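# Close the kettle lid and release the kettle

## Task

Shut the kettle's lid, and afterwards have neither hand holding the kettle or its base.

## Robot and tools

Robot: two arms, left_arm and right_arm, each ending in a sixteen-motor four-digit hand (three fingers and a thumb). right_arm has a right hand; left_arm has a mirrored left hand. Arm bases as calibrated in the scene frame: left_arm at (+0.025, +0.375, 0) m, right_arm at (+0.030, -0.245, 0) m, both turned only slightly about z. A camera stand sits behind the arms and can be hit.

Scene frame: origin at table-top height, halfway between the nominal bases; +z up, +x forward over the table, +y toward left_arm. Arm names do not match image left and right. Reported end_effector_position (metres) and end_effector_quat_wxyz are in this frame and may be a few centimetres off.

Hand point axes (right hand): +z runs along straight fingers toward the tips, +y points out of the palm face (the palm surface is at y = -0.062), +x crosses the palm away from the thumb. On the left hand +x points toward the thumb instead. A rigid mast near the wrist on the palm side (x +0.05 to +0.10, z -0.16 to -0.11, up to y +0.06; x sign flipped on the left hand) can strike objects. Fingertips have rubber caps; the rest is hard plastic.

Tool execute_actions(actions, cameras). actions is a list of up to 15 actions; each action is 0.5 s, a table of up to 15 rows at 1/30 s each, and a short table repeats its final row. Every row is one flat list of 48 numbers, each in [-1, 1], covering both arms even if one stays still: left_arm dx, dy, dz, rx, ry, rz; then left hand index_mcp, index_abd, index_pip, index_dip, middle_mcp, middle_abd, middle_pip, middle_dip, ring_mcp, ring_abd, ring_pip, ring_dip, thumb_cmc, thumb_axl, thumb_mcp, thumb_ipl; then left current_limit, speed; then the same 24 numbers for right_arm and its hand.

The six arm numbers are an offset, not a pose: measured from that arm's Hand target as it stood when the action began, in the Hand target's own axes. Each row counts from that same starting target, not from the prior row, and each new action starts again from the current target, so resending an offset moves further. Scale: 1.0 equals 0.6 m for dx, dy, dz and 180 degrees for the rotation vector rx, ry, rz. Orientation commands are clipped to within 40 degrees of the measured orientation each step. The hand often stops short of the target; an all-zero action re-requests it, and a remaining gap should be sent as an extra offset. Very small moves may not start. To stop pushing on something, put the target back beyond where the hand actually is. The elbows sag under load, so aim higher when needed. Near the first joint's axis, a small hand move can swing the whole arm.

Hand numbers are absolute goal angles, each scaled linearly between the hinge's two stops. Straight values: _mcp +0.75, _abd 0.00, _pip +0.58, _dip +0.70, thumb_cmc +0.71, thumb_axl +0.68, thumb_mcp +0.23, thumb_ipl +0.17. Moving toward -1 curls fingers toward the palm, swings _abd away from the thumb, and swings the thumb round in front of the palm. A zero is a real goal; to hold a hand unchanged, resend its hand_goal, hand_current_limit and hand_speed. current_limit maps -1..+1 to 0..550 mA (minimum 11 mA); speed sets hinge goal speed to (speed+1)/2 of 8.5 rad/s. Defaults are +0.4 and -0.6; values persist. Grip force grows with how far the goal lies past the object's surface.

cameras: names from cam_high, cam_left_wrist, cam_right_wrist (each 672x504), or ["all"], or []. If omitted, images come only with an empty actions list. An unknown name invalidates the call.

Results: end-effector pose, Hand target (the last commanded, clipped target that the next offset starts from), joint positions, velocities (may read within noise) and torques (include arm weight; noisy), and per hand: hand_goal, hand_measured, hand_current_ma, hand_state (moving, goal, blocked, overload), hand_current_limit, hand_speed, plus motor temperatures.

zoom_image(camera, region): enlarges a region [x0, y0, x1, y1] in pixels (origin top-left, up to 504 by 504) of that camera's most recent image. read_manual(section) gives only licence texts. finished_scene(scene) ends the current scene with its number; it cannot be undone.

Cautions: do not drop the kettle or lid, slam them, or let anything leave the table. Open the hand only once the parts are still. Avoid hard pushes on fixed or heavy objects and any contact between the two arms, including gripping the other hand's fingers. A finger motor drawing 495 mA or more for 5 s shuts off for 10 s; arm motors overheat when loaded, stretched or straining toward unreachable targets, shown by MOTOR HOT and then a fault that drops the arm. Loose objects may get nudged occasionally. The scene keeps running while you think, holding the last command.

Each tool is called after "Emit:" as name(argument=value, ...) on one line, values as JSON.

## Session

Emit:
execute_actions(actions=[])

Emit:
zoom_image(camera="cam_high", region=[340, 20, 580, 200])

Scene clock: 0.00 s.
left_arm: end_effector_position=(+0.1618, +0.1022, +0.2866) hand_goal=(+0.754, +0.000, +0.576, +0.696, +0.754, +0.000, +0.576, +0.696, +0.754, +0.000, +0.576, +0.696, +0.714, +0.678, +0.226, +0.168) hand_measured=(+0.754, +0.000, +0.576, +0.696, +0.754, +0.000, +0.576, +0.696, +0.754, +0.000, +0.576, +0.696, +0.714, +0.678, +0.226, +0.168) hand_current_ma=(+0, +0, +0, +0, +0, +0, +0, +0, +0, +0, +0, +0, +0, +0, +0, +0) hand_state=(goal, goal, goal, goal, goal, goal, goal, goal, goal, goal, goal, goal, goal, goal, goal, goal) hand_current_limit=0.40 hand_speed=-0.60 end_effector_quat_wxyz=(+0.315, +0.723, +0.543, +0.289) | right_arm: end_effector_position=(+0.4685, -0.4429, +0.3797) hand_goal=(+0.754, +0.000, +0.576, +0.696, +0.754, +0.000, +0.576, +0.696, +0.754, +0.000, +0.576, +0.696, +0.714, +0.678, +0.226, +0.168) hand_measured=(+0.754, +0.000, +0.576, +0.696, +0.754, +0.000, +0.576, +0.696, +0.754, +0.000, +0.576, +0.696, +0.714, +0.678, +0.226, +0.168) hand_current_ma=(+0, +0, +0, +0, +0, +0, +0, +0, +0, +0, +0, +0, +0, +0, +0, +0) hand_state=(goal, goal, goal, goal, goal, goal, goal, goal, goal, goal, goal, goal, goal, goal, goal, goal) hand_current_limit=0.40 hand_speed=-0.60 end_effector_quat_wxyz=(+0.325, +0.560, -0.360, +0.671)
Joint positions: left_arm=[-1.799 1.035 0.805 -1.361 -0.883 -1.498] | right_arm=[-0.03 1.302 0.937 0.575 1.001 1.514]
Joint velocities: within noise
Joint torques (N m): no reading
Motor temperatures (°C): left_arm=[29 26 29 25 23 24] | right_arm=[32 30 31 23 24 22]
Heat: left arm: hottest waist 29 °C; right arm: hottest waist 32 °C.
Hand target: left_arm +0.1609, +0.0976, +0.2956; +0.323, +0.719, +0.547, +0.281 | right_arm +0.4722, -0.4429, +0.3908; +0.320, +0.551, -0.364, +0.679

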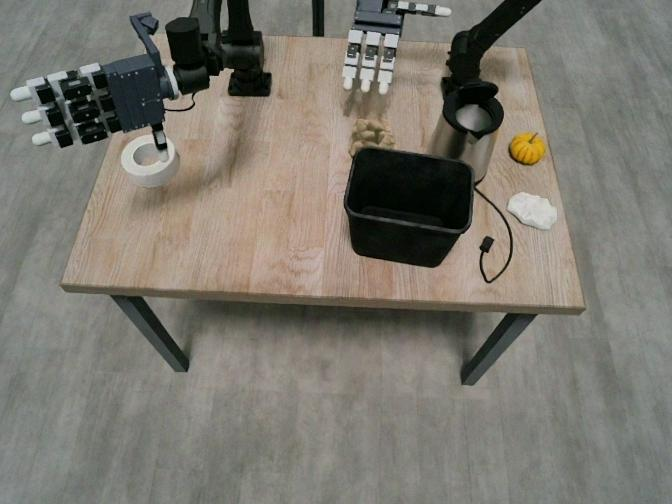

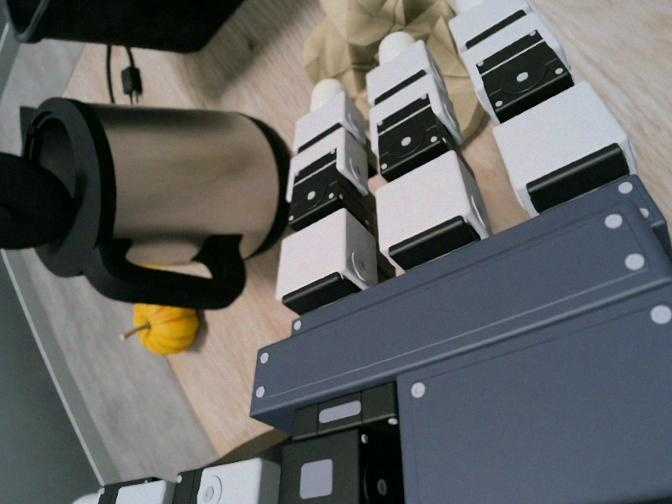

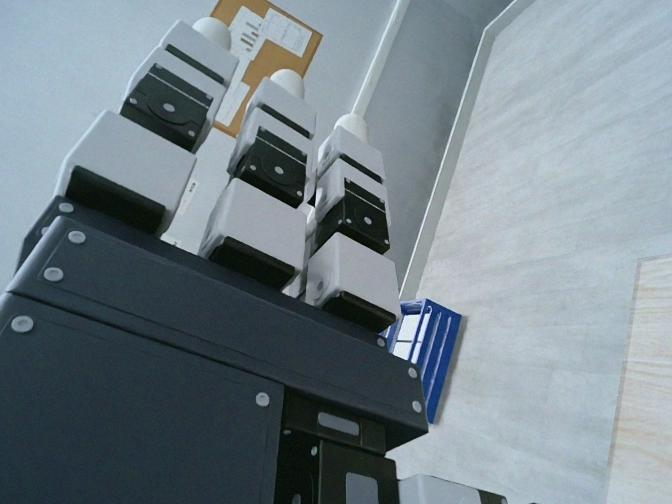

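Scaled by 2.100 from the camera's 672x504 image, which has a finer 960x720 frame.

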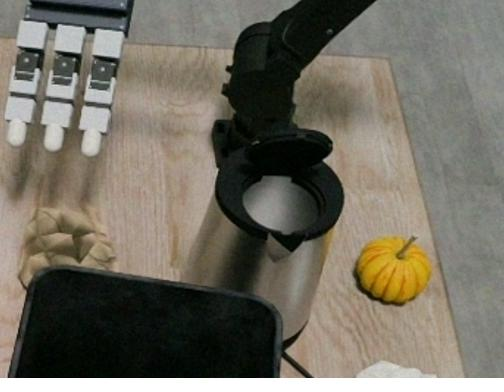

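Emit:
execute_actions(actions=[[[0.005,0.0772,-0.0632,0.032,0.007,-0.028,0.754,0,0.576,0.696,0.754,0,0.576,0.696,0.754,0,0.576,0.696,0.714,0.678,0.226,0.168,0.4,-0.6,0,0,0,0,0,0,0.754,0,0.576,0.696,0.754,0,0.576,0.696,0.754,0,0.576,0.696,0.714,0.678,0.226,0.168,0.4,-0.6]],[[0.006,0.1057,-0.0593,0,0,0,0.754,0,0.576,0.696,0.754,0,0.576,0.696,0.754,0,0.576,0.696,0.714,0.678,0.226,0.168,0.4,-0.6,0,0,0,0,0,0,0.754,0,0.576,0.696,0.754,0,0.576,0.696,0.754,0,0.576,0.696,0.714,0.678,0.226,0.168,0.4,-0.6]],[[0.006,0.1057,-0.0593,0,0,0,0.754,0,0.576,0.696,0.754,0,0.576,0.696,0.754,0,0.576,0.696,0.714,0.678,0.226,0.168,0.4,-0.6,0,0,0,0,0,0,0.754,0,0.576,0.696,0.754,0,0.576,0.696,0.754,0,0.576,0.696,0.714,0.678,0.226,0.168,0.4,-0.6]],[[0.006,0.1057,-0.0593,0,0,0,-0.07,0,-0.3,-0.17,0.754,0,0.576,0.696,-0.07,0,-0.3,-0.17,0.714,0.678,0.226,0.168,0.4,-0.6,0,0,0,0,0,0,0.754,0,0.576,0.696,0.754,0,0.576,0.696,0.754,0,0.576,0.696,0.714,0.678,0.226,0.168,0.4,-0.6]],[[0.125,0.071,0.071,0,0,0,-0.07,0,-0.3,-0.17,0.754,0,0.576,0.696,-0.07,0,-0.3,-0.17,0.714,0.678,0.226,0.168,0.4,-0.6,0,0,0,0,0,0,0.754,0,0.576,0.696,0.754,0,0.576,0.696,0.754,0,0.576,0.696,0.714,0.678,0.226,0.168,0.4,-0.6]],[[0.125,0.071,0.071,0,0,0,-0.07,0,-0.3,-0.17,0.754,0,0.576,0.696,-0.07,0,-0.3,-0.17,0.714,0.678,0.226,0.168,0.4,-0.6,0,0,0,0,0,0,0.754,0,0.576,0.696,0.754,0,0.576,0.696,0.754,0,0.576,0.696,0.714,0.678,0.226,0.168,0.4,-0.6]]], cameras=["cam_high"])

Scene clock: 51.43 s.
left_arm: end_effector_position=(+0.3629, +0.2205, +0.5613) hand_goal=(-0.070, +0.000, -0.300, -0.170, +0.754, +0.000, +0.576, +0.696, -0.070, +0.000, -0.300, -0.170, +0.714, +0.678, +0.226, +0.168) hand_measured=(-0.054, +0.000, -0.296, -0.168, +0.762, +0.000, +0.576, +0.696, -0.054, +0.000, -0.296, -0.168, +0.722, +0.678, +0.224, +0.168) hand_current_ma=(+72, +0, +16, +10, +32, +0, +3, +0, +79, +0, +14, +9, +31, -3, -9, -1) hand_state=(goal, goal, goal, goal, goal, goal, goal, goal, goal, goal, goal, goal, goal, goal, goal, goal) hand_current_limit=0.40 hand_speed=-0.60 end_effector_quat_wxyz=(+0.282, +0.710, +0.597, +0.245) | right_arm: end_effector_position=(+0.4685, -0.4429, +0.3797) hand_goal=(+0.754, +0.000, +0.576, +0.696, +0.754, +0.000, +0.576, +0.696, +0.754, +0.000, +0.576, +0.696, +0.714, +0.678, +0.226, +0.168) hand_measured=(+0.754, +0.002, +0.576, +0.696, +0.754, +0.002, +0.576, +0.696, +0.754, +0.002, +0.576, +0.696, +0.714, +0.678, +0.226, +0.168) hand_current_ma=(+0, +0, +0, +0, +0, +0, +0, +0, +0, +0, +0, +0, +0, +0, +0, +0) hand_state=(goal, goal, goal, goal, goal, goal, goal, goal, goal, goal, goal, goal, goal, goal, goal, goal) hand_current_limit=0.40 hand_speed=-0.60 end_effector_quat_wxyz=(+0.325, +0.560, -0.360, +0.671)
Joint positions: left_arm=[-0.784 0.928 1.513 -1.484 -0.401 -0.44] | right_arm=[-0.03 1.302 0.937 0.575 1.001 1.514]
Joint torques (N m): left_arm=[1.79 -4.6 8.46 1.74 -0.32 0.18] | right_arm=[0.85 -10.58 13.89 1.58 -0.21 -0.06]
Motor temperatures (°C): left_arm=[28 26 35 25 25 24] | right_arm=[32 30 43 23 24 22]
Heat: left arm: hottest elbow 35 °C; right arm: hottest elbow 43 °C.
Hand target: left_arm +0.3655, +0.2254, +0.5654; +0.292, +0.707, +0.596, +0.246 | right_arm +0.4722, -0.4429, +0.3908; +0.320, +0.551, -0.364, +0.679
Off the commanded pose: left_arm 0.007 m, 1 deg | right_arm 0.012 m, 2 deg.
Images, in order (width x height): cam_high 672x504.

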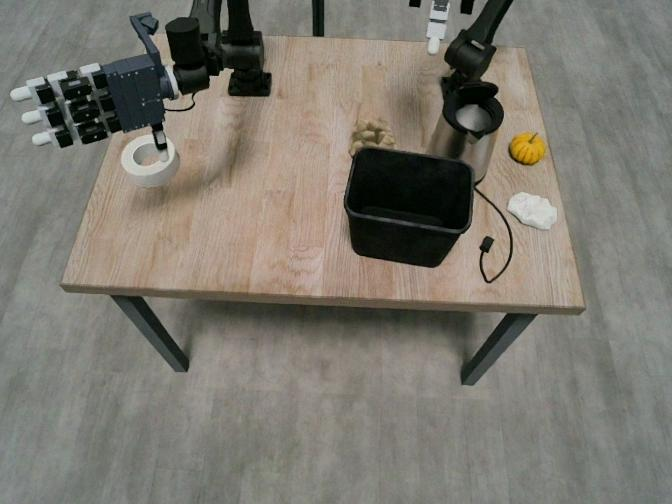

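Emit:
execute_actions(actions=[[[0.063,-0.0913,-0.0723,0,0,0,-0.07,0,-0.3,-0.17,0.754,0,0.576,0.696,-0.07,0,-0.3,-0.17,0.714,0.678,0.226,0.168,0.4,-0.6,0,0,0,0,0,0,0.754,0,0.576,0.696,0.754,0,0.576,0.696,0.754,0,0.576,0.696,0.714,0.678,0.226,0.168,0.4,-0.6]],[[0.063,-0.0913,-0.0723,0,0,0,-0.07,0,-0.3,-0.17,0.754,0,0.576,0.696,-0.07,0,-0.3,-0.17,0.714,0.678,0.226,0.168,0.4,-0.6,0,0,0,0,0,0,0.754,0,0.576,0.696,0.754,0,0.576,0.696,0.754,0,0.576,0.696,0.714,0.678,0.226,0.168,0.4,-0.6]],[[0.063,-0.0913,-0.0723,0,0,0,-0.07,0,-0.3,-0.17,0.754,0,0.576,0.696,-0.07,0,-0.3,-0.17,0.714,0.678,0.226,0.168,0.4,-0.6,0,0,0,0,0,0,0.754,0,0.576,0.696,0.754,0,0.576,0.696,0.754,0,0.576,0.696,0.714,0.678,0.226,0.168,0.4,-0.6]],[[0,0,0,0,0,0,-0.07,0,-0.3,-0.17,0.754,0,0.576,0.696,-0.07,0,-0.3,-0.17,0.714,0.678,0.226,0.168,0.4,-0.6,0,0,0,0,0,0,0.754,0,0.576,0.696,0.754,0,0.576,0.696,0.754,0,0.576,0.696,0.714,0.678,0.226,0.168,0.4,-0.6]]], cameras=["cam_high", "cam_left_wrist"])

Emit:
zoom_image(camera="cam_high", region=[410, 40, 550, 180])

Scene clock: 64.57 s.
left_arm: end_effector_position=(+0.1775, +0.3721, +0.5358) hand_goal=(-0.070, +0.000, -0.300, -0.170, +0.754, +0.000, +0.576, +0.696, -0.070, +0.000, -0.300, -0.170, +0.714, +0.678, +0.226, +0.168) hand_measured=(-0.056, +0.000, -0.296, -0.168, +0.760, +0.000, +0.576, +0.696, -0.056, +0.000, -0.298, -0.168, +0.722, +0.678, +0.224, +0.168) hand_current_ma=(+64, +0, +13, +10, +31, +0, +3, +0, +66, +0, +11, +9, +31, -3, -9, -1) hand_state=(goal, goal, goal, goal, goal, goal, goal, goal, goal, goal, goal, goal, goal, goal, goal, goal) hand_current_limit=0.40 hand_speed=-0.60 end_effector_quat_wxyz=(+0.315, +0.701, +0.587, +0.256) | right_arm: end_effector_position=(+0.4685, -0.4429, +0.3797) hand_goal=(+0.754, +0.000, +0.576, +0.696, +0.754, +0.000, +0.576, +0.696, +0.754, +0.000, +0.576, +0.696, +0.714, +0.678, +0.226, +0.168) hand_measured=(+0.754, +0.002, +0.576, +0.696, +0.754, +0.002, +0.576, +0.696, +0.754, +0.002, +0.576, +0.696, +0.714, +0.678, +0.226, +0.168) hand_current_ma=(+0, +0, +0, +0, +0, +0, +0, +0, +0, +0, +0, +0, +0, +0, +0, +0) hand_state=(goal, goal, goal, goal, goal, goal, goal, goal, goal, goal, goal, goal, goal, goal, goal, goal) hand_current_limit=0.40 hand_speed=-0.60 end_effector_quat_wxyz=(+0.325, +0.560, -0.360, +0.671)
Joint positions: left_arm=[-0.302 0.357 1.316 -1.696 -0.062 -0.07] | right_arm=[-0.03 1.302 0.937 0.575 1.001 1.514]
Joint torques (N m): left_arm=[1.73 5.71 8.58 1.16 -0.02 0.19] | right_arm=[1.38 -10.52 13.86 1.61 -0.23 -0.09]
Heat: left arm: hottest elbow 35 °C; right arm: hottest elbow 44 °C.
Hand target: left_arm +0.1795, +0.3725, +0.5415; +0.292, +0.707, +0.596, +0.246 | right_arm +0.4722, -0.4429, +0.3908; +0.320, +0.551, -0.364, +0.679
Off the commanded pose: left_arm 0.006 m, 3 deg | right_arm 0.012 m, 2 deg.
shoulder posture changed (left arm): the wrist came as close to joint 1's axis as it can, and the arm is now in the other of its two shoulder postures.
joint sent to its limit (left arm) — joint 4 (wrist pitch), lower limit. The joint targets are off in orientation, not in position.
Images, in order (width x height): cam_high 672x504, cam_left_wrist 672x504.

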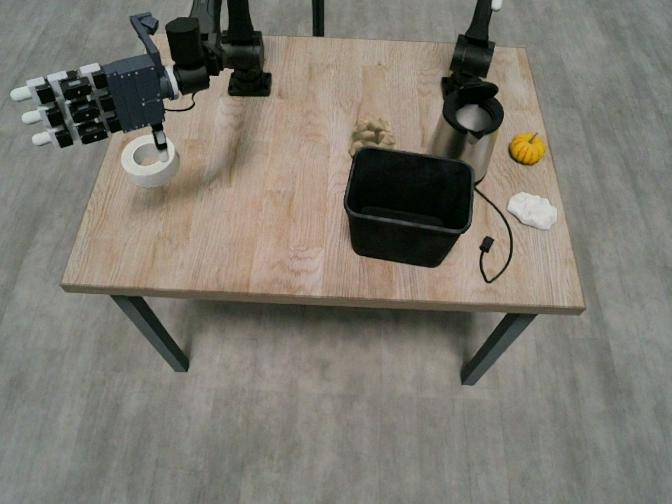

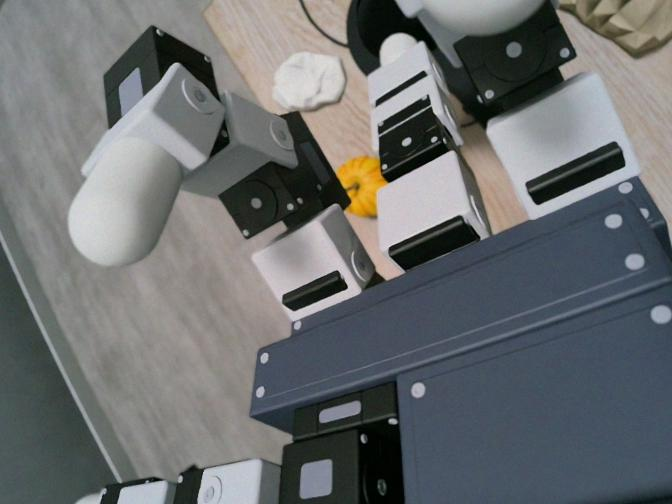

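Scaled by 3.600 from the camera's 672x504 image, which has a finer 960x720 frame.

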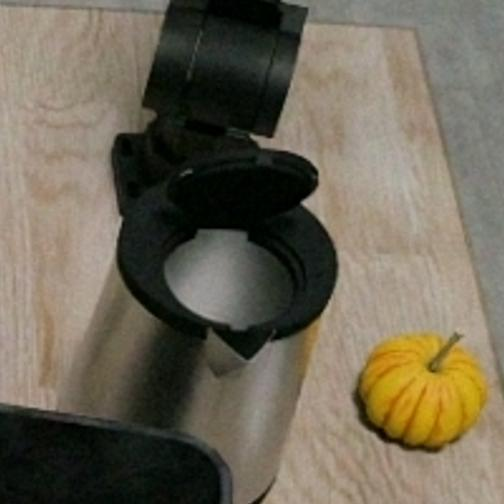

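Emit:
execute_actions(actions=[[[0,-0.049,0.0795,0,0,0,-0.07,0,-0.3,-0.17,0.754,0,0.576,0.696,-0.07,0,-0.3,-0.17,0.714,0.678,0.226,0.168,0.4,-0.6,0,0,0,0,0,0,0.754,0,0.576,0.696,0.754,0,0.576,0.696,0.754,0,0.576,0.696,0.714,0.678,0.226,0.168,0.4,-0.6]],[[0,-0.049,0.0795,0,0,0,-0.07,0,-0.3,-0.17,0.754,0,0.576,0.696,-0.07,0,-0.3,-0.17,0.714,0.678,0.226,0.168,0.4,-0.6,0,0,0,0,0,0,0.754,0,0.576,0.696,0.754,0,0.576,0.696,0.754,0,0.576,0.696,0.714,0.678,0.226,0.168,0.4,-0.6]]], cameras=["cam_high", "cam_left_wrist"])

Emit:
zoom_image(camera="cam_high", region=[410, 40, 550, 180])

Scene clock: 73.63 s.
left_arm: end_effector_position=(+0.2056, +0.3666, +0.4271) hand_goal=(-0.070, +0.000, -0.300, -0.170, +0.754, +0.000, +0.576, +0.696, -0.070, +0.000, -0.300, -0.170, +0.714, +0.678, +0.226, +0.168) hand_measured=(-0.058, +0.000, -0.296, -0.168, +0.760, +0.000, +0.576, +0.696, -0.058, +0.000, -0.298, -0.168, +0.722, +0.678, +0.224, +0.168) hand_current_ma=(+52, +0, +13, +10, +31, +0, +3, +0, +54, +0, +11, +9, +31, -3, -9, -1) hand_state=(goal, goal, goal, goal, goal, goal, goal, goal, goal, goal, goal, goal, goal, goal, goal, goal) hand_current_limit=0.40 hand_speed=-0.60 end_effector_quat_wxyz=(+0.279, +0.713, +0.598, +0.239) | right_arm: end_effector_position=(+0.4685, -0.4429, +0.3797) hand_goal=(+0.754, +0.000, +0.576, +0.696, +0.754, +0.000, +0.576, +0.696, +0.754, +0.000, +0.576, +0.696, +0.714, +0.678, +0.226, +0.168) hand_measured=(+0.754, +0.002, +0.576, +0.696, +0.754, +0.002, +0.576, +0.696, +0.754, +0.002, +0.576, +0.696, +0.714, +0.678, +0.226, +0.168) hand_current_ma=(+0, +0, +0, +0, +0, +0, +0, +0, +0, +0, +0, +0, +0, +0, +0, +0) hand_state=(goal, goal, goal, goal, goal, goal, goal, goal, goal, goal, goal, goal, goal, goal, goal, goal) hand_current_limit=0.40 hand_speed=-0.60 end_effector_quat_wxyz=(+0.325, +0.560, -0.360, +0.671)
Joint positions: left_arm=[-0.302 0.244 1 -1.578 -0.074 -0.069] | right_arm=[-0.03 1.302 0.937 0.575 1.001 1.514]
Joint torques (N m): left_arm=[0.79 2.67 7.75 2.06 -0.16 0.03] | right_arm=[1.03 -10.4 13.7 1.69 -0.23 -0.07]
Heat: left arm: hottest elbow 35 °C; right arm: hottest elbow 45 °C.
Hand target: left_arm +0.2048, +0.3682, +0.4325; +0.292, +0.707, +0.596, +0.246 | right_arm +0.4722, -0.4429, +0.3908; +0.320, +0.551, -0.364, +0.679
Off the commanded pose: left_arm 0.006 m, 2 deg | right_arm 0.012 m, 2 deg.
Images, in order (width x height): cam_high 672x504, cam_left_wrist 672x504.

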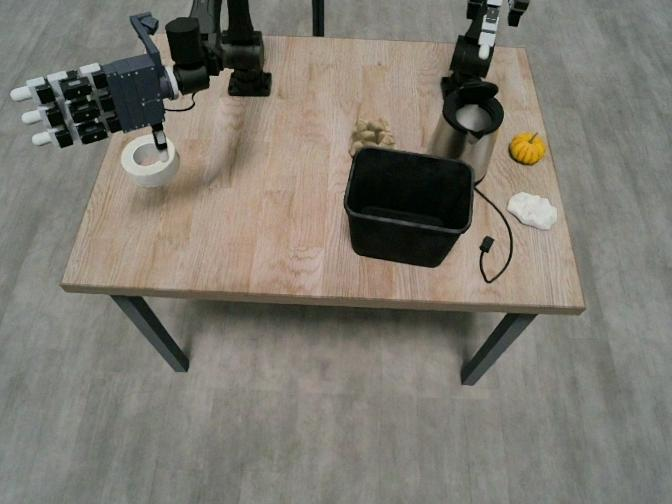

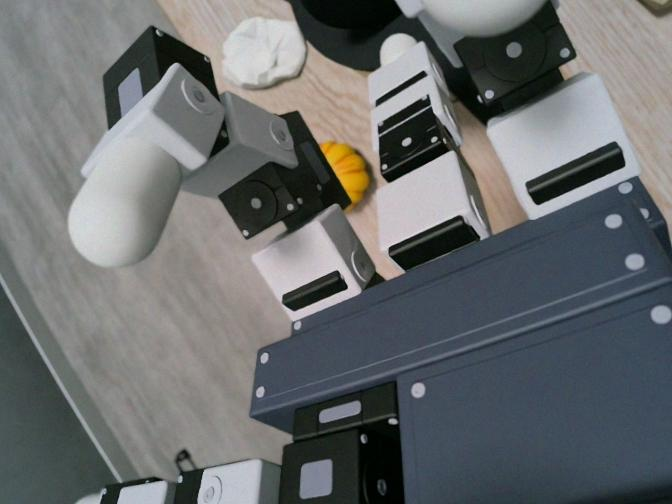

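Scaled by 3.600 from the camera's 672x504 image, which has a finer 960x720 frame.

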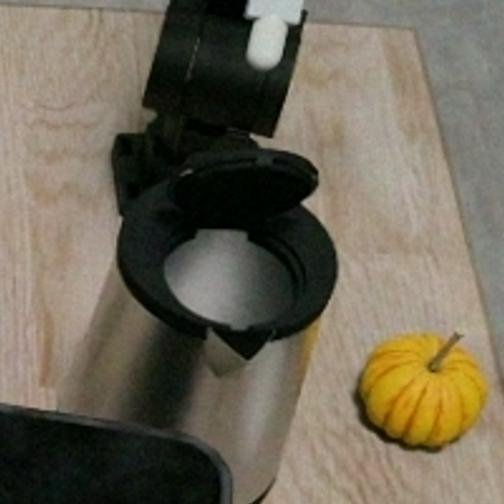

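Emit:
execute_actions(actions=[[[0,0.04,0.0707,0,0,0,-0.07,0,-0.3,-0.17,0.754,0,0.576,0.696,-0.07,0,-0.3,-0.17,0.714,0.678,0.226,0.168,0.7,-0.6,0,0,0,0,0,0,0.754,0,0.576,0.696,0.754,0,0.576,0.696,0.754,0,0.576,0.696,0.714,0.678,0.226,0.168,0.4,-0.6]],[[0,0.0271,0.0507,0,0,0,-0.07,0,-0.3,-0.17,0.754,0,0.576,0.696,-0.07,0,-0.3,-0.17,0.714,0.678,0.226,0.168,0.7,-0.6,0,0,0,0,0,0,0.754,0,0.576,0.696,0.754,0,0.576,0.696,0.754,0,0.576,0.696,0.714,0.678,0.226,0.168,0.4,-0.6]]], cameras=["cam_high"])

Emit:
zoom_image(camera="cam_high", region=[410, 40, 550, 180])

Scene clock: 83.80 s.
left_arm: end_effector_position=(+0.2768, +0.3528, +0.4078) hand_goal=(-0.070, +0.000, -0.300, -0.170, +0.754, +0.000, +0.576, +0.696, -0.070, +0.000, -0.300, -0.170, +0.714, +0.678, +0.226, +0.168) hand_measured=(-0.058, +0.000, -0.296, -0.168, +0.762, +0.000, +0.578, +0.696, -0.058, +0.000, -0.298, -0.168, +0.722, +0.678, +0.224, +0.168) hand_current_ma=(+52, +0, +13, +10, +35, +2, +10, -1, +54, +0, +11, +9, +31, -3, -10, -1) hand_state=(goal, goal, goal, goal, goal, goal, goal, goal, goal, goal, goal, goal, goal, goal, goal, goal) hand_current_limit=0.70 hand_speed=-0.60 end_effector_quat_wxyz=(+0.291, +0.709, +0.595, +0.241) | right_arm: end_effector_position=(+0.4685, -0.4429, +0.3797) hand_goal=(+0.754, +0.000, +0.576, +0.696, +0.754, +0.000, +0.576, +0.696, +0.754, +0.000, +0.576, +0.696, +0.714, +0.678, +0.226, +0.168) hand_measured=(+0.754, +0.002, +0.576, +0.696, +0.754, +0.002, +0.576, +0.696, +0.754, +0.002, +0.576, +0.696, +0.714, +0.678, +0.226, +0.168) hand_current_ma=(+0, +0, +0, +0, +0, +0, +0, +0, +0, +0, +0, +0, +0, +0, +0, +0) hand_state=(goal, goal, goal, goal, goal, goal, goal, goal, goal, goal, goal, goal, goal, goal, goal, goal) hand_current_limit=0.40 hand_speed=-0.60 end_effector_quat_wxyz=(+0.325, +0.560, -0.360, +0.671)
Joint positions: left_arm=[-0.195 0.361 0.905 -1.34 0.011 0.004] | right_arm=[-0.03 1.302 0.937 0.575 1.001 1.514]
Joint torques (N m): left_arm=[1.79 2.61 8.98 2.13 0.05 0.19] | right_arm=[1.2 -10.11 13.81 1.63 -0.24 -0.05]
Heat: left arm: hottest elbow 35 °C; right arm: hottest elbow 46 °C.
Hand target: left_arm +0.2836, +0.3546, +0.4094; +0.292, +0.707, +0.595, +0.246 | right_arm +0.4722, -0.4429, +0.3908; +0.320, +0.551, -0.364, +0.679
Off the commanded pose: left_arm 0.007 m, 1 deg | right_arm 0.012 m, 2 deg.
shoulder posture changed (left arm): the wrist came as close to joint 1's axis as it can, and the arm is now in the other of its two shoulder postures.
Images, in order (width x height): cam_high 672x504.

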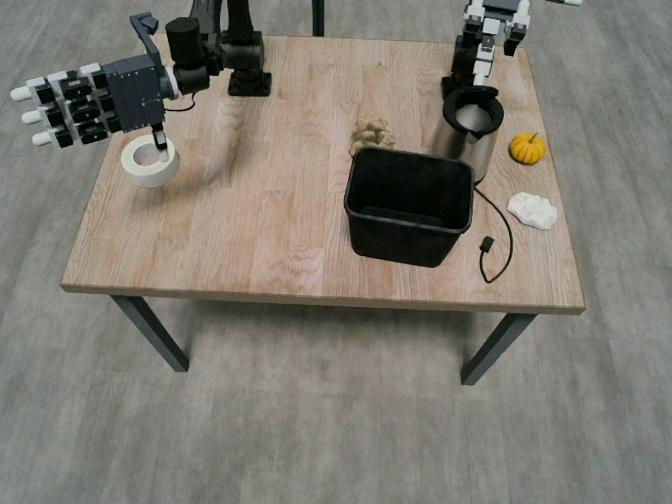

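Scaled by 3.600 from the camera's 672x504 image, which has a finer 960x720 frame.

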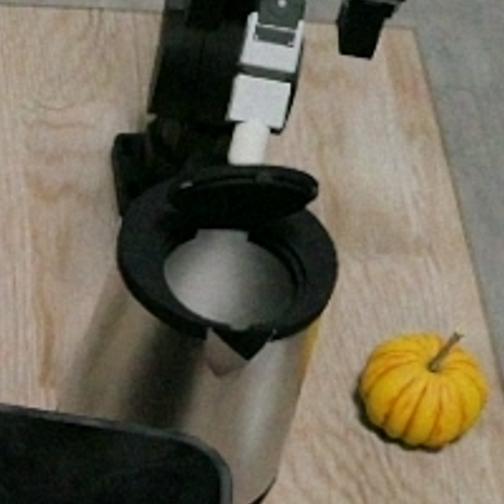

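Emit:
execute_actions(actions=[[[0,0.02,0.05,0,0,0,-0.07,0,-0.3,-0.17,0.754,0,0.576,0.696,-0.07,0,-0.3,-0.17,0.714,0.678,0.226,0.168,0.7,-0.6,0,0,0,0,0,0,0.754,0,0.576,0.696,0.754,0,0.576,0.696,0.754,0,0.576,0.696,0.714,0.678,0.226,0.168,0.4,-0.6]],[[0,0.028,0.0415,0.0556,0,0,-0.07,0,-0.3,-0.17,0.754,0,0.576,0.696,-0.07,0,-0.3,-0.17,0.714,0.678,0.226,0.168,0.7,-0.6,0,0,0,0,0,0,0.754,0,0.576,0.696,0.754,0,0.576,0.696,0.754,0,0.576,0.696,0.714,0.678,0.226,0.168,0.4,-0.6]],[[0,0.0311,0.0415,0.0556,0,0,-0.07,0,-0.3,-0.17,0.754,0,0.576,0.696,-0.07,0,-0.3,-0.17,0.714,0.678,0.226,0.168,0.7,-0.6,0,0,0,0,0,0,0.754,0,0.576,0.696,0.754,0,0.576,0.696,0.754,0,0.576,0.696,0.714,0.678,0.226,0.168,0.4,-0.6]],[[0,0.0338,0.041,0.0556,0,0,-0.07,0,-0.3,-0.17,0.754,0,0.576,0.696,-0.07,0,-0.3,-0.17,0.714,0.678,0.226,0.168,0.7,-0.6,0,0,0,0,0,0,0.754,0,0.576,0.696,0.754,0,0.576,0.696,0.754,0,0.576,0.696,0.714,0.678,0.226,0.168,0.4,-0.6]],[[0.003,0.0322,0.0086,0,0,0,-0.07,0,-0.3,-0.17,0.754,0,0.576,0.696,-0.07,0,-0.3,-0.17,0.714,0.678,0.226,0.168,0.7,-0.6,0,0,0,0,0,0,0.754,0,0.576,0.696,0.754,0,0.576,0.696,0.754,0,0.576,0.696,0.714,0.678,0.226,0.168,0.4,-0.6]]], cameras=["cam_high"])

Emit:
zoom_image(camera="cam_high", region=[430, 70, 520, 160])

Scene clock: 95.43 s.
left_arm: end_effector_position=(+0.4057, +0.3324, +0.3601) hand_goal=(-0.070, +0.000, -0.300, -0.170, +0.754, +0.000, +0.576, +0.696, -0.070, +0.000, -0.300, -0.170, +0.714, +0.678, +0.226, +0.168) hand_measured=(-0.058, +0.000, -0.296, -0.168, +0.794, +0.002, +0.610, +0.714, -0.058, +0.000, -0.298, -0.168, +0.720, +0.678, +0.224, +0.168) hand_current_ma=(+52, +0, +13, +10, +195, +6, +149, +78, +54, +0, +11, +9, +24, -3, -14, -1) hand_state=(goal, goal, goal, goal, blocked, goal, blocked, goal, goal, goal, goal, goal, goal, goal, goal, goal) hand_current_limit=0.70 hand_speed=-0.60 end_effector_quat_wxyz=(+0.097, +0.759, +0.639, +0.080) | right_arm: end_effector_position=(+0.4685, -0.4429, +0.3797) hand_goal=(+0.754, +0.000, +0.576, +0.696, +0.754, +0.000, +0.576, +0.696, +0.754, +0.000, +0.576, +0.696, +0.714, +0.678, +0.226, +0.168) hand_measured=(+0.754, +0.002, +0.576, +0.696, +0.754, +0.002, +0.576, +0.696, +0.754, +0.002, +0.576, +0.696, +0.714, +0.678, +0.226, +0.168) hand_current_ma=(+0, +0, +0, +0, +0, +0, +0, +0, +0, +0, +0, +0, +0, +0, +0, +0) hand_state=(goal, goal, goal, goal, goal, goal, goal, goal, goal, goal, goal, goal, goal, goal, goal, goal) hand_current_limit=0.40 hand_speed=-0.60 end_effector_quat_wxyz=(+0.325, +0.560, -0.360, +0.671)
Joint positions: left_arm=[-0.195 0.984 1.236 -1.57 0.003 0.005] | right_arm=[-0.03 1.302 0.937 0.575 1.001 1.514]
Joint torques (N m): left_arm=[1.2 -2.78 12.42 0.69 -0.09 0.12] | right_arm=[0.97 -10.29 14 1.73 -0.23 -0.06]
Heat: left arm: hottest elbow 36 °C; right arm: hottest elbow 46 °C.
Hand target: left_arm +0.4194, +0.3331, +0.3671; +0.099, +0.758, +0.639, +0.084 | right_arm +0.4722, -0.4429, +0.3908; +0.320, +0.551, -0.364, +0.679
Off the commanded pose: left_arm 0.015 m, 0 deg | right_arm 0.012 m, 2 deg.
Images, in order (width x height): cam_high 672x504.

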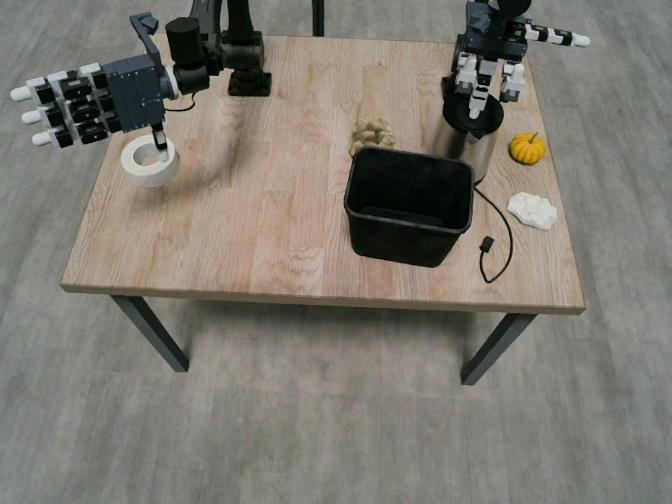

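Scaled by 5.600 from the camera's 672x504 image, which has a finer 960x720 frame.

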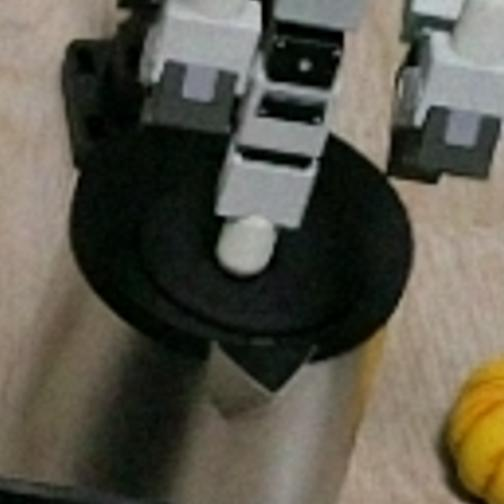

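Emit:
execute_actions(actions=[[[0,0.0065,-0.0242,0,0,0,-0.07,0,-0.3,-0.17,0.754,0,0.576,0.696,-0.07,0,-0.3,-0.17,0.714,0.678,0.226,0.168,0.7,-0.6,0,0,0,0,0,0,0.754,0,0.576,0.696,0.754,0,0.576,0.696,0.754,0,0.576,0.696,0.714,0.678,0.226,0.168,0.4,-0.6]],[[0,0.013,0.0035,0,0,0,-0.07,0,-0.3,-0.17,0.754,0,0.576,0.696,-0.07,0,-0.3,-0.17,0.714,0.678,0.226,0.168,0.7,-0.6,0,0,0,0,0,0,0.754,0,0.576,0.696,0.754,0,0.576,0.696,0.754,0,0.576,0.696,0.714,0.678,0.226,0.168,0.4,-0.6]]], cameras=["cam_high"])

Emit:
zoom_image(camera="cam_high", region=[430, 70, 520, 160])

Scene clock: 103.90 s.
left_arm: end_effector_position=(+0.4157, +0.3308, +0.3618) hand_goal=(-0.070, +0.000, -0.300, -0.170, +0.754, +0.000, +0.576, +0.696, -0.070, +0.000, -0.300, -0.170, +0.714, +0.678, +0.226, +0.168) hand_measured=(-0.058, +0.000, -0.296, -0.168, +0.776, +0.002, +0.596, +0.708, -0.058, +0.000, -0.298, -0.168, +0.720, +0.678, +0.224, +0.168) hand_current_ma=(+52, +0, +13, +10, +106, +5, +84, +53, +54, +0, +11, +9, +24, -3, -14, -1) hand_state=(goal, goal, goal, goal, blocked, goal, goal, goal, goal, goal, goal, goal, goal, goal, goal, goal) hand_current_limit=0.70 hand_speed=-0.60 end_effector_quat_wxyz=(+0.087, +0.760, +0.640, +0.072) | right_arm: end_effector_position=(+0.4685, -0.4429, +0.3797) hand_goal=(+0.754, +0.000, +0.576, +0.696, +0.754, +0.000, +0.576, +0.696, +0.754, +0.000, +0.576, +0.696, +0.714, +0.678, +0.226, +0.168) hand_measured=(+0.754, +0.002, +0.576, +0.696, +0.754, +0.002, +0.576, +0.696, +0.754, +0.002, +0.576, +0.696, +0.714, +0.678, +0.226, +0.168) hand_current_ma=(+0, +0, +0, +0, +0, +0, +0, +0, +0, +0, +0, +0, +0, +0, +0, +0) hand_state=(goal, goal, goal, goal, goal, goal, goal, goal, goal, goal, goal, goal, goal, goal, goal, goal) hand_current_limit=0.40 hand_speed=-0.60 end_effector_quat_wxyz=(+0.325, +0.560, -0.360, +0.671)
Joint positions: left_arm=[-0.195 1.028 1.277 -1.594 0.003 0.005] | right_arm=[-0.03 1.302 0.937 0.575 1.001 1.514]
Joint torques (N m): left_arm=[1.14 -4.54 13.97 0.44 -0.1 0.11] | right_arm=[0.73 -9.93 13.9 1.63 -0.22 -0.06]
Heat: left arm: hottest elbow 37 °C; right arm: hottest elbow 47 °C.
Hand target: left_arm +0.4273, +0.3317, +0.3823; +0.099, +0.758, +0.639, +0.084 | right_arm +0.4722, -0.4429, +0.3908; +0.320, +0.551, -0.364, +0.679
Off the commanded pose: left_arm 0.024 m, 2 deg | right_arm 0.012 m, 2 deg.
Images, in order (width x height): cam_high 672x504.

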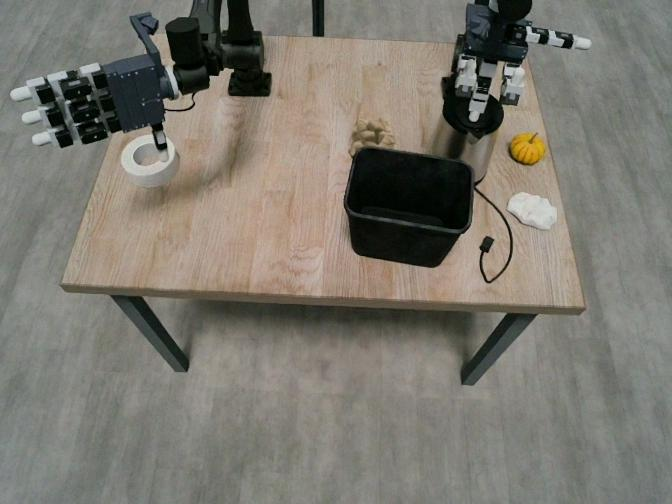

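Scaled by 5.600 from the camera's 672x504 image, which has a finer 960x720 frame.

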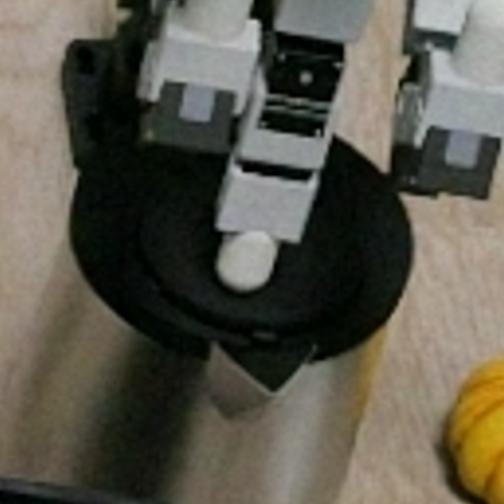

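Emit:
execute_actions(actions=[[[0,0.018,-0.018,0,0,0,-0.07,0,-0.3,-0.17,0.754,0,0.576,0.696,-0.07,0,-0.3,-0.17,0.714,0.678,0.226,0.168,0.7,-0.6,0,0,0,0,0,0,0.754,0,0.576,0.696,0.754,0,0.576,0.696,0.754,0,0.576,0.696,0.714,0.678,0.226,0.168,0.4,-0.6]],[[0,0.003,0.035,0,0,0,-0.07,0,-0.3,-0.17,0.754,0,0.576,0.696,-0.07,0,-0.3,-0.17,0.714,0.678,0.226,0.168,0.7,-0.6,0,0,0,0,0,0,0.754,0,0.576,0.696,0.754,0,0.576,0.696,0.754,0,0.576,0.696,0.714,0.678,0.226,0.168,0.4,-0.6]],[[0,-0.0086,0.0322,0,0,0,-0.07,0,-0.3,-0.17,0.754,0,0.576,0.696,-0.07,0,-0.3,-0.17,0.714,0.678,0.226,0.168,0.7,-0.6,0,0,0,0,0,0,0.754,0,0.576,0.696,0.754,0,0.576,0.696,0.754,0,0.576,0.696,0.714,0.678,0.226,0.168,0.4,-0.6]]], cameras=["cam_high"])

Emit:
zoom_image(camera="cam_high", region=[430, 70, 520, 160])

Scene clock: 113.13 s.
left_arm: end_effector_position=(+0.4367, +0.3272, +0.3559) hand_goal=(-0.070, +0.000, -0.300, -0.170, +0.754, +0.000, +0.576, +0.696, -0.070, +0.000, -0.300, -0.170, +0.714, +0.678, +0.226, +0.168) hand_measured=(-0.058, +0.000, -0.296, -0.168, +0.756, +0.002, +0.578, +0.698, -0.058, +0.000, -0.298, -0.168, +0.720, +0.678, +0.224, +0.168) hand_current_ma=(+52, +0, +13, +10, +12, +5, +11, +10, +54, +0, +11, +9, +24, -3, -14, -1) hand_state=(goal, goal, goal, goal, goal, goal, goal, goal, goal, goal, goal, goal, goal, goal, goal, goal) hand_current_limit=0.70 hand_speed=-0.60 end_effector_quat_wxyz=(+0.096, +0.759, +0.639, +0.080) | right_arm: end_effector_position=(+0.4685, -0.4429, +0.3797) hand_goal=(+0.754, +0.000, +0.576, +0.696, +0.754, +0.000, +0.576, +0.696, +0.754, +0.000, +0.576, +0.696, +0.714, +0.678, +0.226, +0.168) hand_measured=(+0.754, +0.002, +0.576, +0.696, +0.754, +0.002, +0.576, +0.696, +0.754, +0.002, +0.576, +0.696, +0.714, +0.678, +0.226, +0.168) hand_current_ma=(+0, +0, +0, +0, +0, +0, +0, +0, +0, +0, +0, +0, +0, +0, +0, +0) hand_state=(goal, goal, goal, goal, goal, goal, goal, goal, goal, goal, goal, goal, goal, goal, goal, goal) hand_current_limit=0.40 hand_speed=-0.60 end_effector_quat_wxyz=(+0.325, +0.560, -0.360, +0.671)
Joint positions: left_arm=[-0.195 1.063 1.275 -1.532 0.003 0.005] | right_arm=[-0.03 1.302 0.937 0.575 1.001 1.514]
Joint torques (N m): left_arm=[1.08 -6.07 9.26 1.03 -0.1 0.11] | right_arm=[1.2 -10.4 13.85 1.65 -0.23 -0.05]
Heat: left arm: hottest elbow 37 °C; right arm: hottest elbow 47 °C.
Hand target: left_arm +0.4419, +0.3292, +0.3556; +0.099, +0.758, +0.639, +0.084 | right_arm +0.4722, -0.4429, +0.3908; +0.320, +0.551, -0.364, +0.679
Off the commanded pose: left_arm 0.006 m, 1 deg | right_arm 0.012 m, 2 deg.
Images, in order (width x height): cam_high 672x504.

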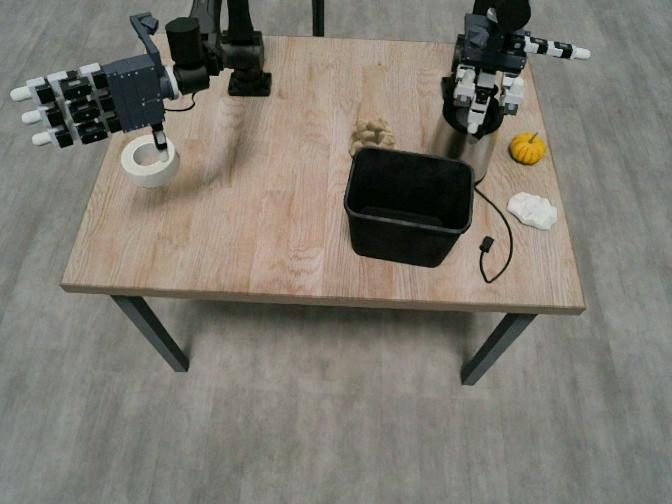

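Scaled by 5.600 from the camera's 672x504 image, which has a finer 960x720 frame.

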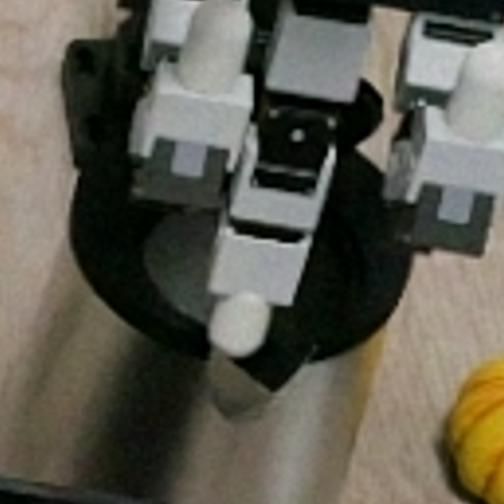

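Emit:
execute_actions(actions=[[[0,0.0259,-0.0966,0,0,0,-0.07,0,-0.3,-0.17,0.754,0,0.576,0.696,-0.07,0,-0.3,-0.17,0.714,0.678,0.226,0.168,0.7,-0.6,0,0,0,0,0,0,0.754,0,0.576,0.696,0.754,0,0.576,0.696,0.754,0,0.576,0.696,0.714,0.678,0.226,0.168,0.4,-0.6]],[[0,0.0259,-0.0966,0,0,0,-0.07,0,-0.3,-0.17,0.754,0,0.576,0.696,-0.07,0,-0.3,-0.17,0.714,0.678,0.226,0.168,0.7,-0.6,0,0,0,0,0,0,0.754,0,0.576,0.696,0.754,0,0.576,0.696,0.754,0,0.576,0.696,0.714,0.678,0.226,0.168,0.4,-0.6]],[[0,-0.1235,-0.0543,-0.0556,0,0,-0.07,0,-0.3,-0.17,0.754,0,0.576,0.696,-0.07,0,-0.3,-0.17,0.714,0.678,0.226,0.168,0.7,-0.6,0,0,0,0,0,0,0.754,0,0.576,0.696,0.754,0,0.576,0.696,0.754,0,0.576,0.696,0.714,0.678,0.226,0.168,0.4,-0.6]],[[0,-0.112,-0.0749,-0.0556,0,0,-0.07,0,-0.3,-0.17,0.754,0,0.576,0.696,-0.07,0,-0.3,-0.17,0.714,0.678,0.226,0.168,0.7,-0.6,0,0,0,0,0,0,0.754,0,0.576,0.696,0.754,0,0.576,0.696,0.754,0,0.576,0.696,0.714,0.678,0.226,0.168,0.4,-0.6]],[[0,-0.0974,-0.0933,-0.0556,0,0,-0.07,0,-0.3,-0.17,0.754,0,0.576,0.696,-0.07,0,-0.3,-0.17,0.714,0.678,0.226,0.168,0.7,-0.6,0,0,0,0,0,0,0.754,0,0.576,0.696,0.754,0,0.576,0.696,0.754,0,0.576,0.696,0.714,0.678,0.226,0.168,0.4,-0.6]],[[-0.0167,-0.047,0.047,0,0,0,-0.07,0,-0.3,-0.17,0.754,0,0.576,0.696,-0.07,0,-0.3,-0.17,0.714,0.678,0.226,0.168,0.7,-0.6,0,0,0,0,0,0,0.754,0,0.576,0.696,0.754,0,0.576,0.696,0.754,0,0.576,0.696,0.714,0.678,0.226,0.168,0.4,-0.6]],[[0,-0.047,0.047,0,0,0,-0.07,0,-0.3,-0.17,0.754,0,0.576,0.696,-0.07,0,-0.3,-0.17,0.714,0.678,0.226,0.168,0.7,-0.6,0,0,0,0,0,0,0.754,0,0.576,0.696,0.754,0,0.576,0.696,0.754,0,0.576,0.696,0.714,0.678,0.226,0.168,0.4,-0.6]]], cameras=["cam_high"])

Emit:
zoom_image(camera="cam_high", region=[410, 40, 550, 180])

Scene clock: 142.93 s.
left_arm: end_effector_position=(+0.2053, +0.3630, +0.4276) hand_goal=(-0.070, +0.000, -0.300, -0.170, +0.754, +0.000, +0.576, +0.696, -0.070, +0.000, -0.300, -0.170, +0.714, +0.678, +0.226, +0.168) hand_measured=(-0.058, +0.000, -0.296, -0.168, +0.758, +0.002, +0.578, +0.698, -0.058, +0.000, -0.298, -0.168, +0.720, +0.678, +0.224, +0.168) hand_current_ma=(+52, +0, +13, +10, +19, +5, +11, +10, +54, +0, +11, +9, +24, -3, -15, -1) hand_state=(goal, goal, goal, goal, goal, goal, goal, goal, goal, goal, goal, goal, goal, goal, goal, goal) hand_current_limit=0.70 hand_speed=-0.60 end_effector_quat_wxyz=(+0.287, +0.713, +0.598, +0.229) | right_arm: end_effector_position=(+0.4685, -0.4429, +0.3797) hand_goal=(+0.754, +0.000, +0.576, +0.696, +0.754, +0.000, +0.576, +0.696, +0.754, +0.000, +0.576, +0.696, +0.714, +0.678, +0.226, +0.168) hand_measured=(+0.754, +0.002, +0.576, +0.696, +0.754, +0.002, +0.576, +0.696, +0.754, +0.002, +0.576, +0.696, +0.714, +0.678, +0.226, +0.168) hand_current_ma=(+0, +0, +0, +0, +0, +0, +0, +0, +0, +0, +0, +0, +0, +0, +0, +0) hand_state=(goal, goal, goal, goal, goal, goal, goal, goal, goal, goal, goal, goal, goal, goal, goal, goal) hand_current_limit=0.40 hand_speed=-0.60 end_effector_quat_wxyz=(+0.325, +0.560, -0.360, +0.671)
Joint positions: left_arm=[-0.148 0.246 1.003 -1.578 0.055 0.035] | right_arm=[-0.03 1.302 0.937 0.575 1.001 1.514]
Joint torques (N m): left_arm=[0.32 2.61 7.72 1.98 0.06 0.2] | right_arm=[0.97 -9.76 13.9 1.65 -0.23 -0.07]
Motor temperatures (°C): left_arm=[28 26 38 25 23 24] | right_arm=[31 30 48 23 24 22]
Heat: left arm: hottest elbow 38 °C; right arm: hottest elbow 48 °C.
Hand target: left_arm +0.2040, +0.3600, +0.4332; +0.292, +0.707, +0.596, +0.246 | right_arm +0.4722, -0.4429, +0.3908; +0.320, +0.551, -0.364, +0.679
Off the commanded pose: left_arm 0.007 m, 2 deg | right_arm 0.012 m, 2 deg.
Images, in order (width x height): cam_high 672x504.

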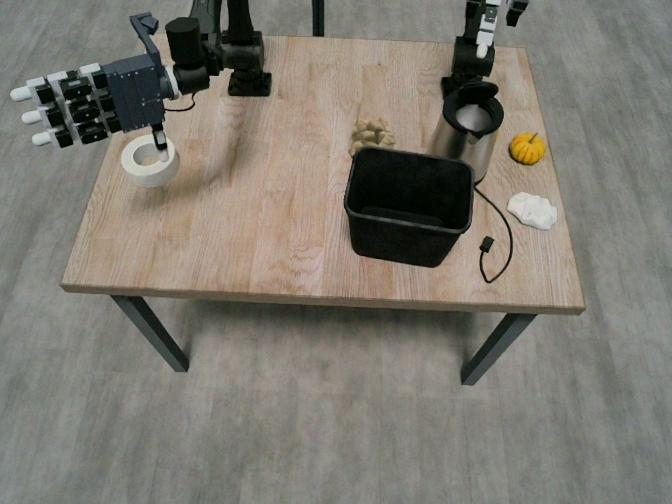

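Scaled by 3.600 from the camera's 672x504 image, which has a finer 960x720 frame.

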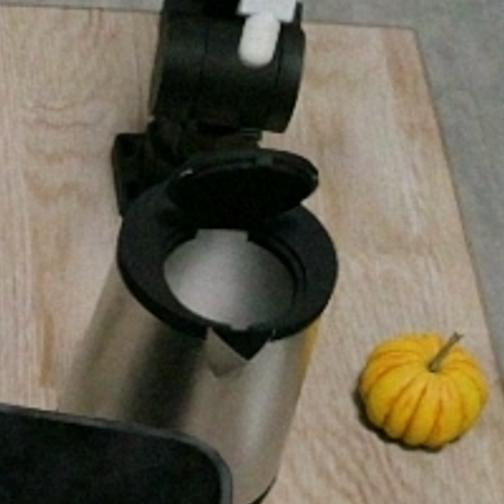

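Emit:
execute_actions(actions=[[[0,0.04,0.0707,0,0,0,-0.07,0,-0.3,-0.17,0.754,0,0.576,0.696,-0.07,0,-0.3,-0.17,0.714,0.678,0.226,0.168,0.7,-0.6,0,0,0,0,0,0,0.754,0,0.576,0.696,0.754,0,0.576,0.696,0.754,0,0.576,0.696,0.714,0.678,0.226,0.168,0.4,-0.6]],[[0,0.0271,0.0507,0,0,0,-0.07,0,-0.3,-0.17,0.754,0,0.576,0.696,-0.07,0,-0.3,-0.17,0.714,0.678,0.226,0.168,0.7,-0.6,0,0,0,0,0,0,0.754,0,0.576,0.696,0.754,0,0.576,0.696,0.754,0,0.576,0.696,0.714,0.678,0.226,0.168,0.4,-0.6]],[[0,0.02,0.05,0,0,0,-0.07,0,-0.3,-0.17,0.754,0,0.576,0.696,-0.07,0,-0.3,-0.17,0.714,0.678,0.226,0.168,0.7,-0.6,0,0,0,0,0,0,0.754,0,0.576,0.696,0.754,0,0.576,0.696,0.754,0,0.576,0.696,0.714,0.678,0.226,0.168,0.4,-0.6]],[[0,0.028,0.0415,0.0556,0,0,-0.07,0,-0.3,-0.17,0.754,0,0.576,0.696,-0.07,0,-0.3,-0.17,0.714,0.678,0.226,0.168,0.7,-0.6,0,0,0,0,0,0,0.754,0,0.576,0.696,0.754,0,0.576,0.696,0.754,0,0.576,0.696,0.714,0.678,0.226,0.168,0.4,-0.6]],[[0,0.0311,0.0415,0.0556,0,0,-0.07,0,-0.3,-0.17,0.754,0,0.576,0.696,-0.07,0,-0.3,-0.17,0.714,0.678,0.226,0.168,0.7,-0.6,0,0,0,0,0,0,0.754,0,0.576,0.696,0.754,0,0.576,0.696,0.754,0,0.576,0.696,0.714,0.678,0.226,0.168,0.4,-0.6]],[[0,0.0338,0.041,0.0556,0,0,-0.07,0,-0.3,-0.17,0.754,0,0.576,0.696,-0.07,0,-0.3,-0.17,0.714,0.678,0.226,0.168,0.7,-0.6,0,0,0,0,0,0,0.754,0,0.576,0.696,0.754,0,0.576,0.696,0.754,0,0.576,0.696,0.714,0.678,0.226,0.168,0.4,-0.6]]], cameras=["cam_high"])

Emit:
zoom_image(camera="cam_high", region=[430, 70, 520, 160])

Scene clock: 157.87 s.
left_arm: end_effector_position=(+0.3907, +0.3239, +0.3582) hand_goal=(-0.070, +0.000, -0.300, -0.170, +0.754, +0.000, +0.576, +0.696, -0.070, +0.000, -0.300, -0.170, +0.714, +0.678, +0.226, +0.168) hand_measured=(-0.058, +0.000, -0.296, -0.168, +0.754, +0.012, +0.578, +0.700, -0.058, +0.000, -0.298, -0.168, +0.720, +0.678, +0.224, +0.168) hand_current_ma=(+52, +0, +13, +10, +3, +49, +9, +12, +54, +0, +11, +9, +22, -3, -15, -1) hand_state=(goal, goal, goal, goal, goal, goal, goal, goal, goal, goal, goal, goal, goal, goal, goal, goal) hand_current_limit=0.70 hand_speed=-0.60 end_effector_quat_wxyz=(+0.098, +0.760, +0.637, +0.083) | right_arm: end_effector_position=(+0.4685, -0.4429, +0.3797) hand_goal=(+0.754, +0.000, +0.576, +0.696, +0.754, +0.000, +0.576, +0.696, +0.754, +0.000, +0.576, +0.696, +0.714, +0.678, +0.226, +0.168) hand_measured=(+0.754, +0.002, +0.576, +0.696, +0.754, +0.002, +0.576, +0.696, +0.754, +0.002, +0.576, +0.696, +0.714, +0.678, +0.226, +0.168) hand_current_ma=(+0, +0, +0, +0, +0, +0, +0, +0, +0, +0, +0, +0, +0, +0, +0, +0) hand_state=(goal, goal, goal, goal, goal, goal, goal, goal, goal, goal, goal, goal, goal, goal, goal, goal) hand_current_limit=0.40 hand_speed=-0.60 end_effector_quat_wxyz=(+0.325, +0.560, -0.360, +0.671)
Joint positions: left_arm=[-0.241 0.946 1.207 -1.574 -0.012 -0.036] | right_arm=[-0.03 1.302 0.937 0.575 1.001 1.514]
Joint torques (N m): left_arm=[1.61 -3.08 12.67 0.08 0.05 0.14] | right_arm=[1.2 -10.4 13.91 1.66 -0.22 -0.06]
Heat: left arm: hottest elbow 37 °C; right arm: hottest elbow 49 °C.
Hand target: left_arm +0.3986, +0.3266, +0.3680; +0.099, +0.758, +0.639, +0.084 | right_arm +0.4722, -0.4429, +0.3908; +0.320, +0.551, -0.364, +0.679
Off the commanded pose: left_arm 0.013 m, 0 deg | right_arm 0.012 m, 2 deg.
Images, in order (width x height): cam_high 672x504.

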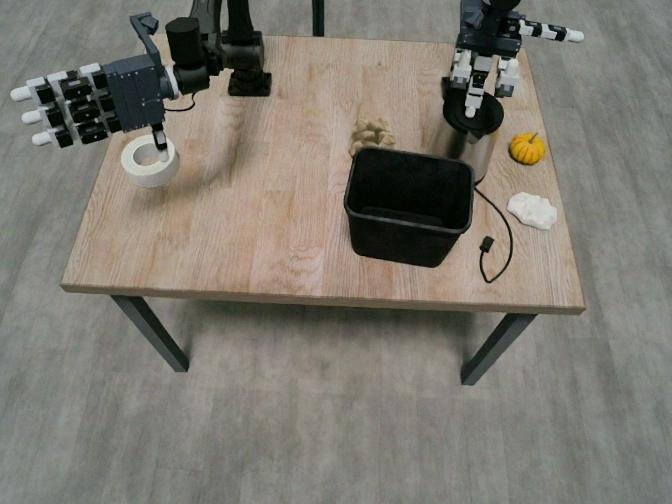

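Scaled by 5.600 from the camera's 672x504 image, which has a finer 960x720 frame.

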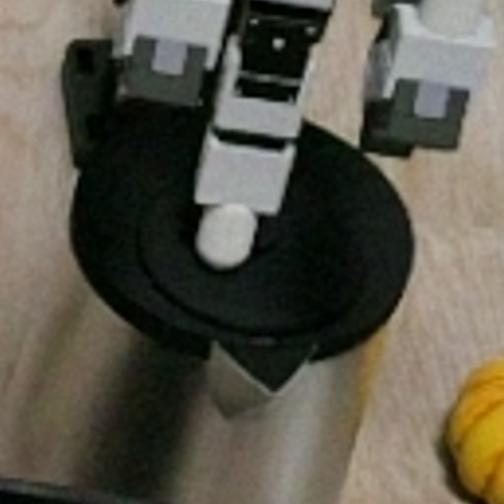

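Emit:
execute_actions(actions=[[[0,0.0322,0.0086,0,0,0,-0.07,0,-0.3,-0.17,0.754,0,0.576,0.696,-0.07,0,-0.3,-0.17,0.714,0.678,0.226,0.168,0.7,-0.6,0,0,0,0,0,0,0.754,0,0.576,0.696,0.754,0,0.576,0.696,0.754,0,0.576,0.696,0.714,0.678,0.226,0.168,0.4,-0.6]],[[0.006,-0.0043,0.0161,0,0,0,-0.07,0,-0.3,-0.17,0.754,0,0.576,0.696,-0.07,0,-0.3,-0.17,0.714,0.678,0.226,0.168,0.7,-0.6,0,0,0,0,0,0,0.754,0,0.576,0.696,0.754,0,0.576,0.696,0.754,0,0.576,0.696,0.714,0.678,0.226,0.168,0.4,-0.6]]], cameras=["cam_high"])

Emit:
zoom_image(camera="cam_high", region=[430, 70, 520, 160])

Scene clock: 167.90 s.
left_arm: end_effector_position=(+0.4044, +0.3242, +0.3598) hand_goal=(-0.070, +0.000, -0.300, -0.170, +0.754, +0.000, +0.576, +0.696, -0.070, +0.000, -0.300, -0.170, +0.714, +0.678, +0.226, +0.168) hand_measured=(-0.058, +0.000, -0.296, -0.168, +0.792, +0.002, +0.608, +0.714, -0.058, +0.000, -0.298, -0.168, +0.720, +0.678, +0.224, +0.168) hand_current_ma=(+52, +0, +13, +10, +189, +6, +145, +76, +54, +0, +11, +9, +22, -3, -15, -1) hand_state=(goal, goal, goal, goal, blocked, goal, blocked, goal, goal, goal, goal, goal, goal, goal, goal, goal) hand_current_limit=0.70 hand_speed=-0.60 end_effector_quat_wxyz=(+0.095, +0.761, +0.637, +0.080) | right_arm: end_effector_position=(+0.4685, -0.4429, +0.3797) hand_goal=(+0.754, +0.000, +0.576, +0.696, +0.754, +0.000, +0.576, +0.696, +0.754, +0.000, +0.576, +0.696, +0.714, +0.678, +0.226, +0.168) hand_measured=(+0.754, +0.002, +0.576, +0.696, +0.754, +0.002, +0.576, +0.696, +0.754, +0.002, +0.576, +0.696, +0.714, +0.678, +0.226, +0.168) hand_current_ma=(+0, +0, +0, +0, +0, +0, +0, +0, +0, +0, +0, +0, +0, +0, +0, +0) hand_state=(goal, goal, goal, goal, goal, goal, goal, goal, goal, goal, goal, goal, goal, goal, goal, goal) hand_current_limit=0.40 hand_speed=-0.60 end_effector_quat_wxyz=(+0.325, +0.560, -0.360, +0.671)
Joint positions: left_arm=[-0.226 0.987 1.238 -1.574 -0.005 -0.02] | right_arm=[-0.03 1.302 0.937 0.575 1.001 1.514]
Joint torques (N m): left_arm=[1.73 -3.37 9.76 1.61 -0.02 0.13] | right_arm=[0.85 -10.05 13.83 1.74 -0.23 -0.02]
Heat: left arm: hottest elbow 38 °C; right arm: hottest elbow 49 °C.
Hand target: left_arm +0.4189, +0.3268, +0.3581; +0.099, +0.758, +0.639, +0.084 | right_arm +0.4722, -0.4429, +0.3908; +0.320, +0.551, -0.364, +0.679
Off the commanded pose: left_arm 0.015 m, 1 deg | right_arm 0.012 m, 2 deg.
Images, in order (width x height): cam_high 672x504.

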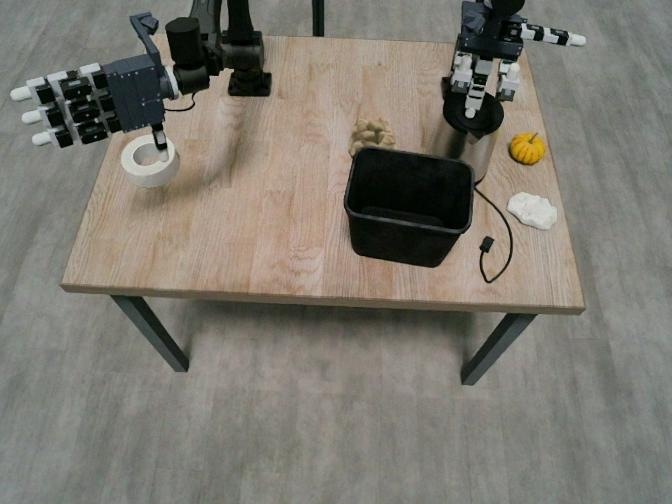

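Scaled by 5.600 from the camera's 672x504 image, which has a finer 960x720 frame.

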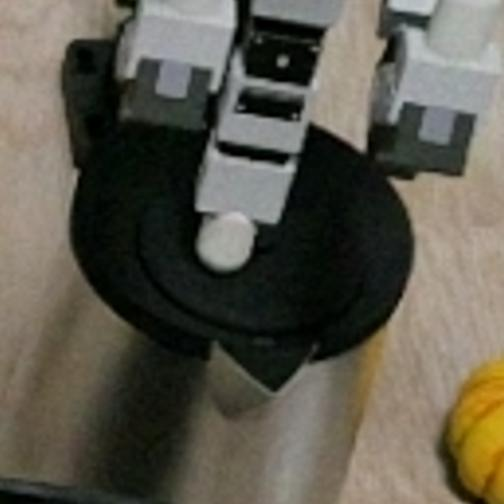

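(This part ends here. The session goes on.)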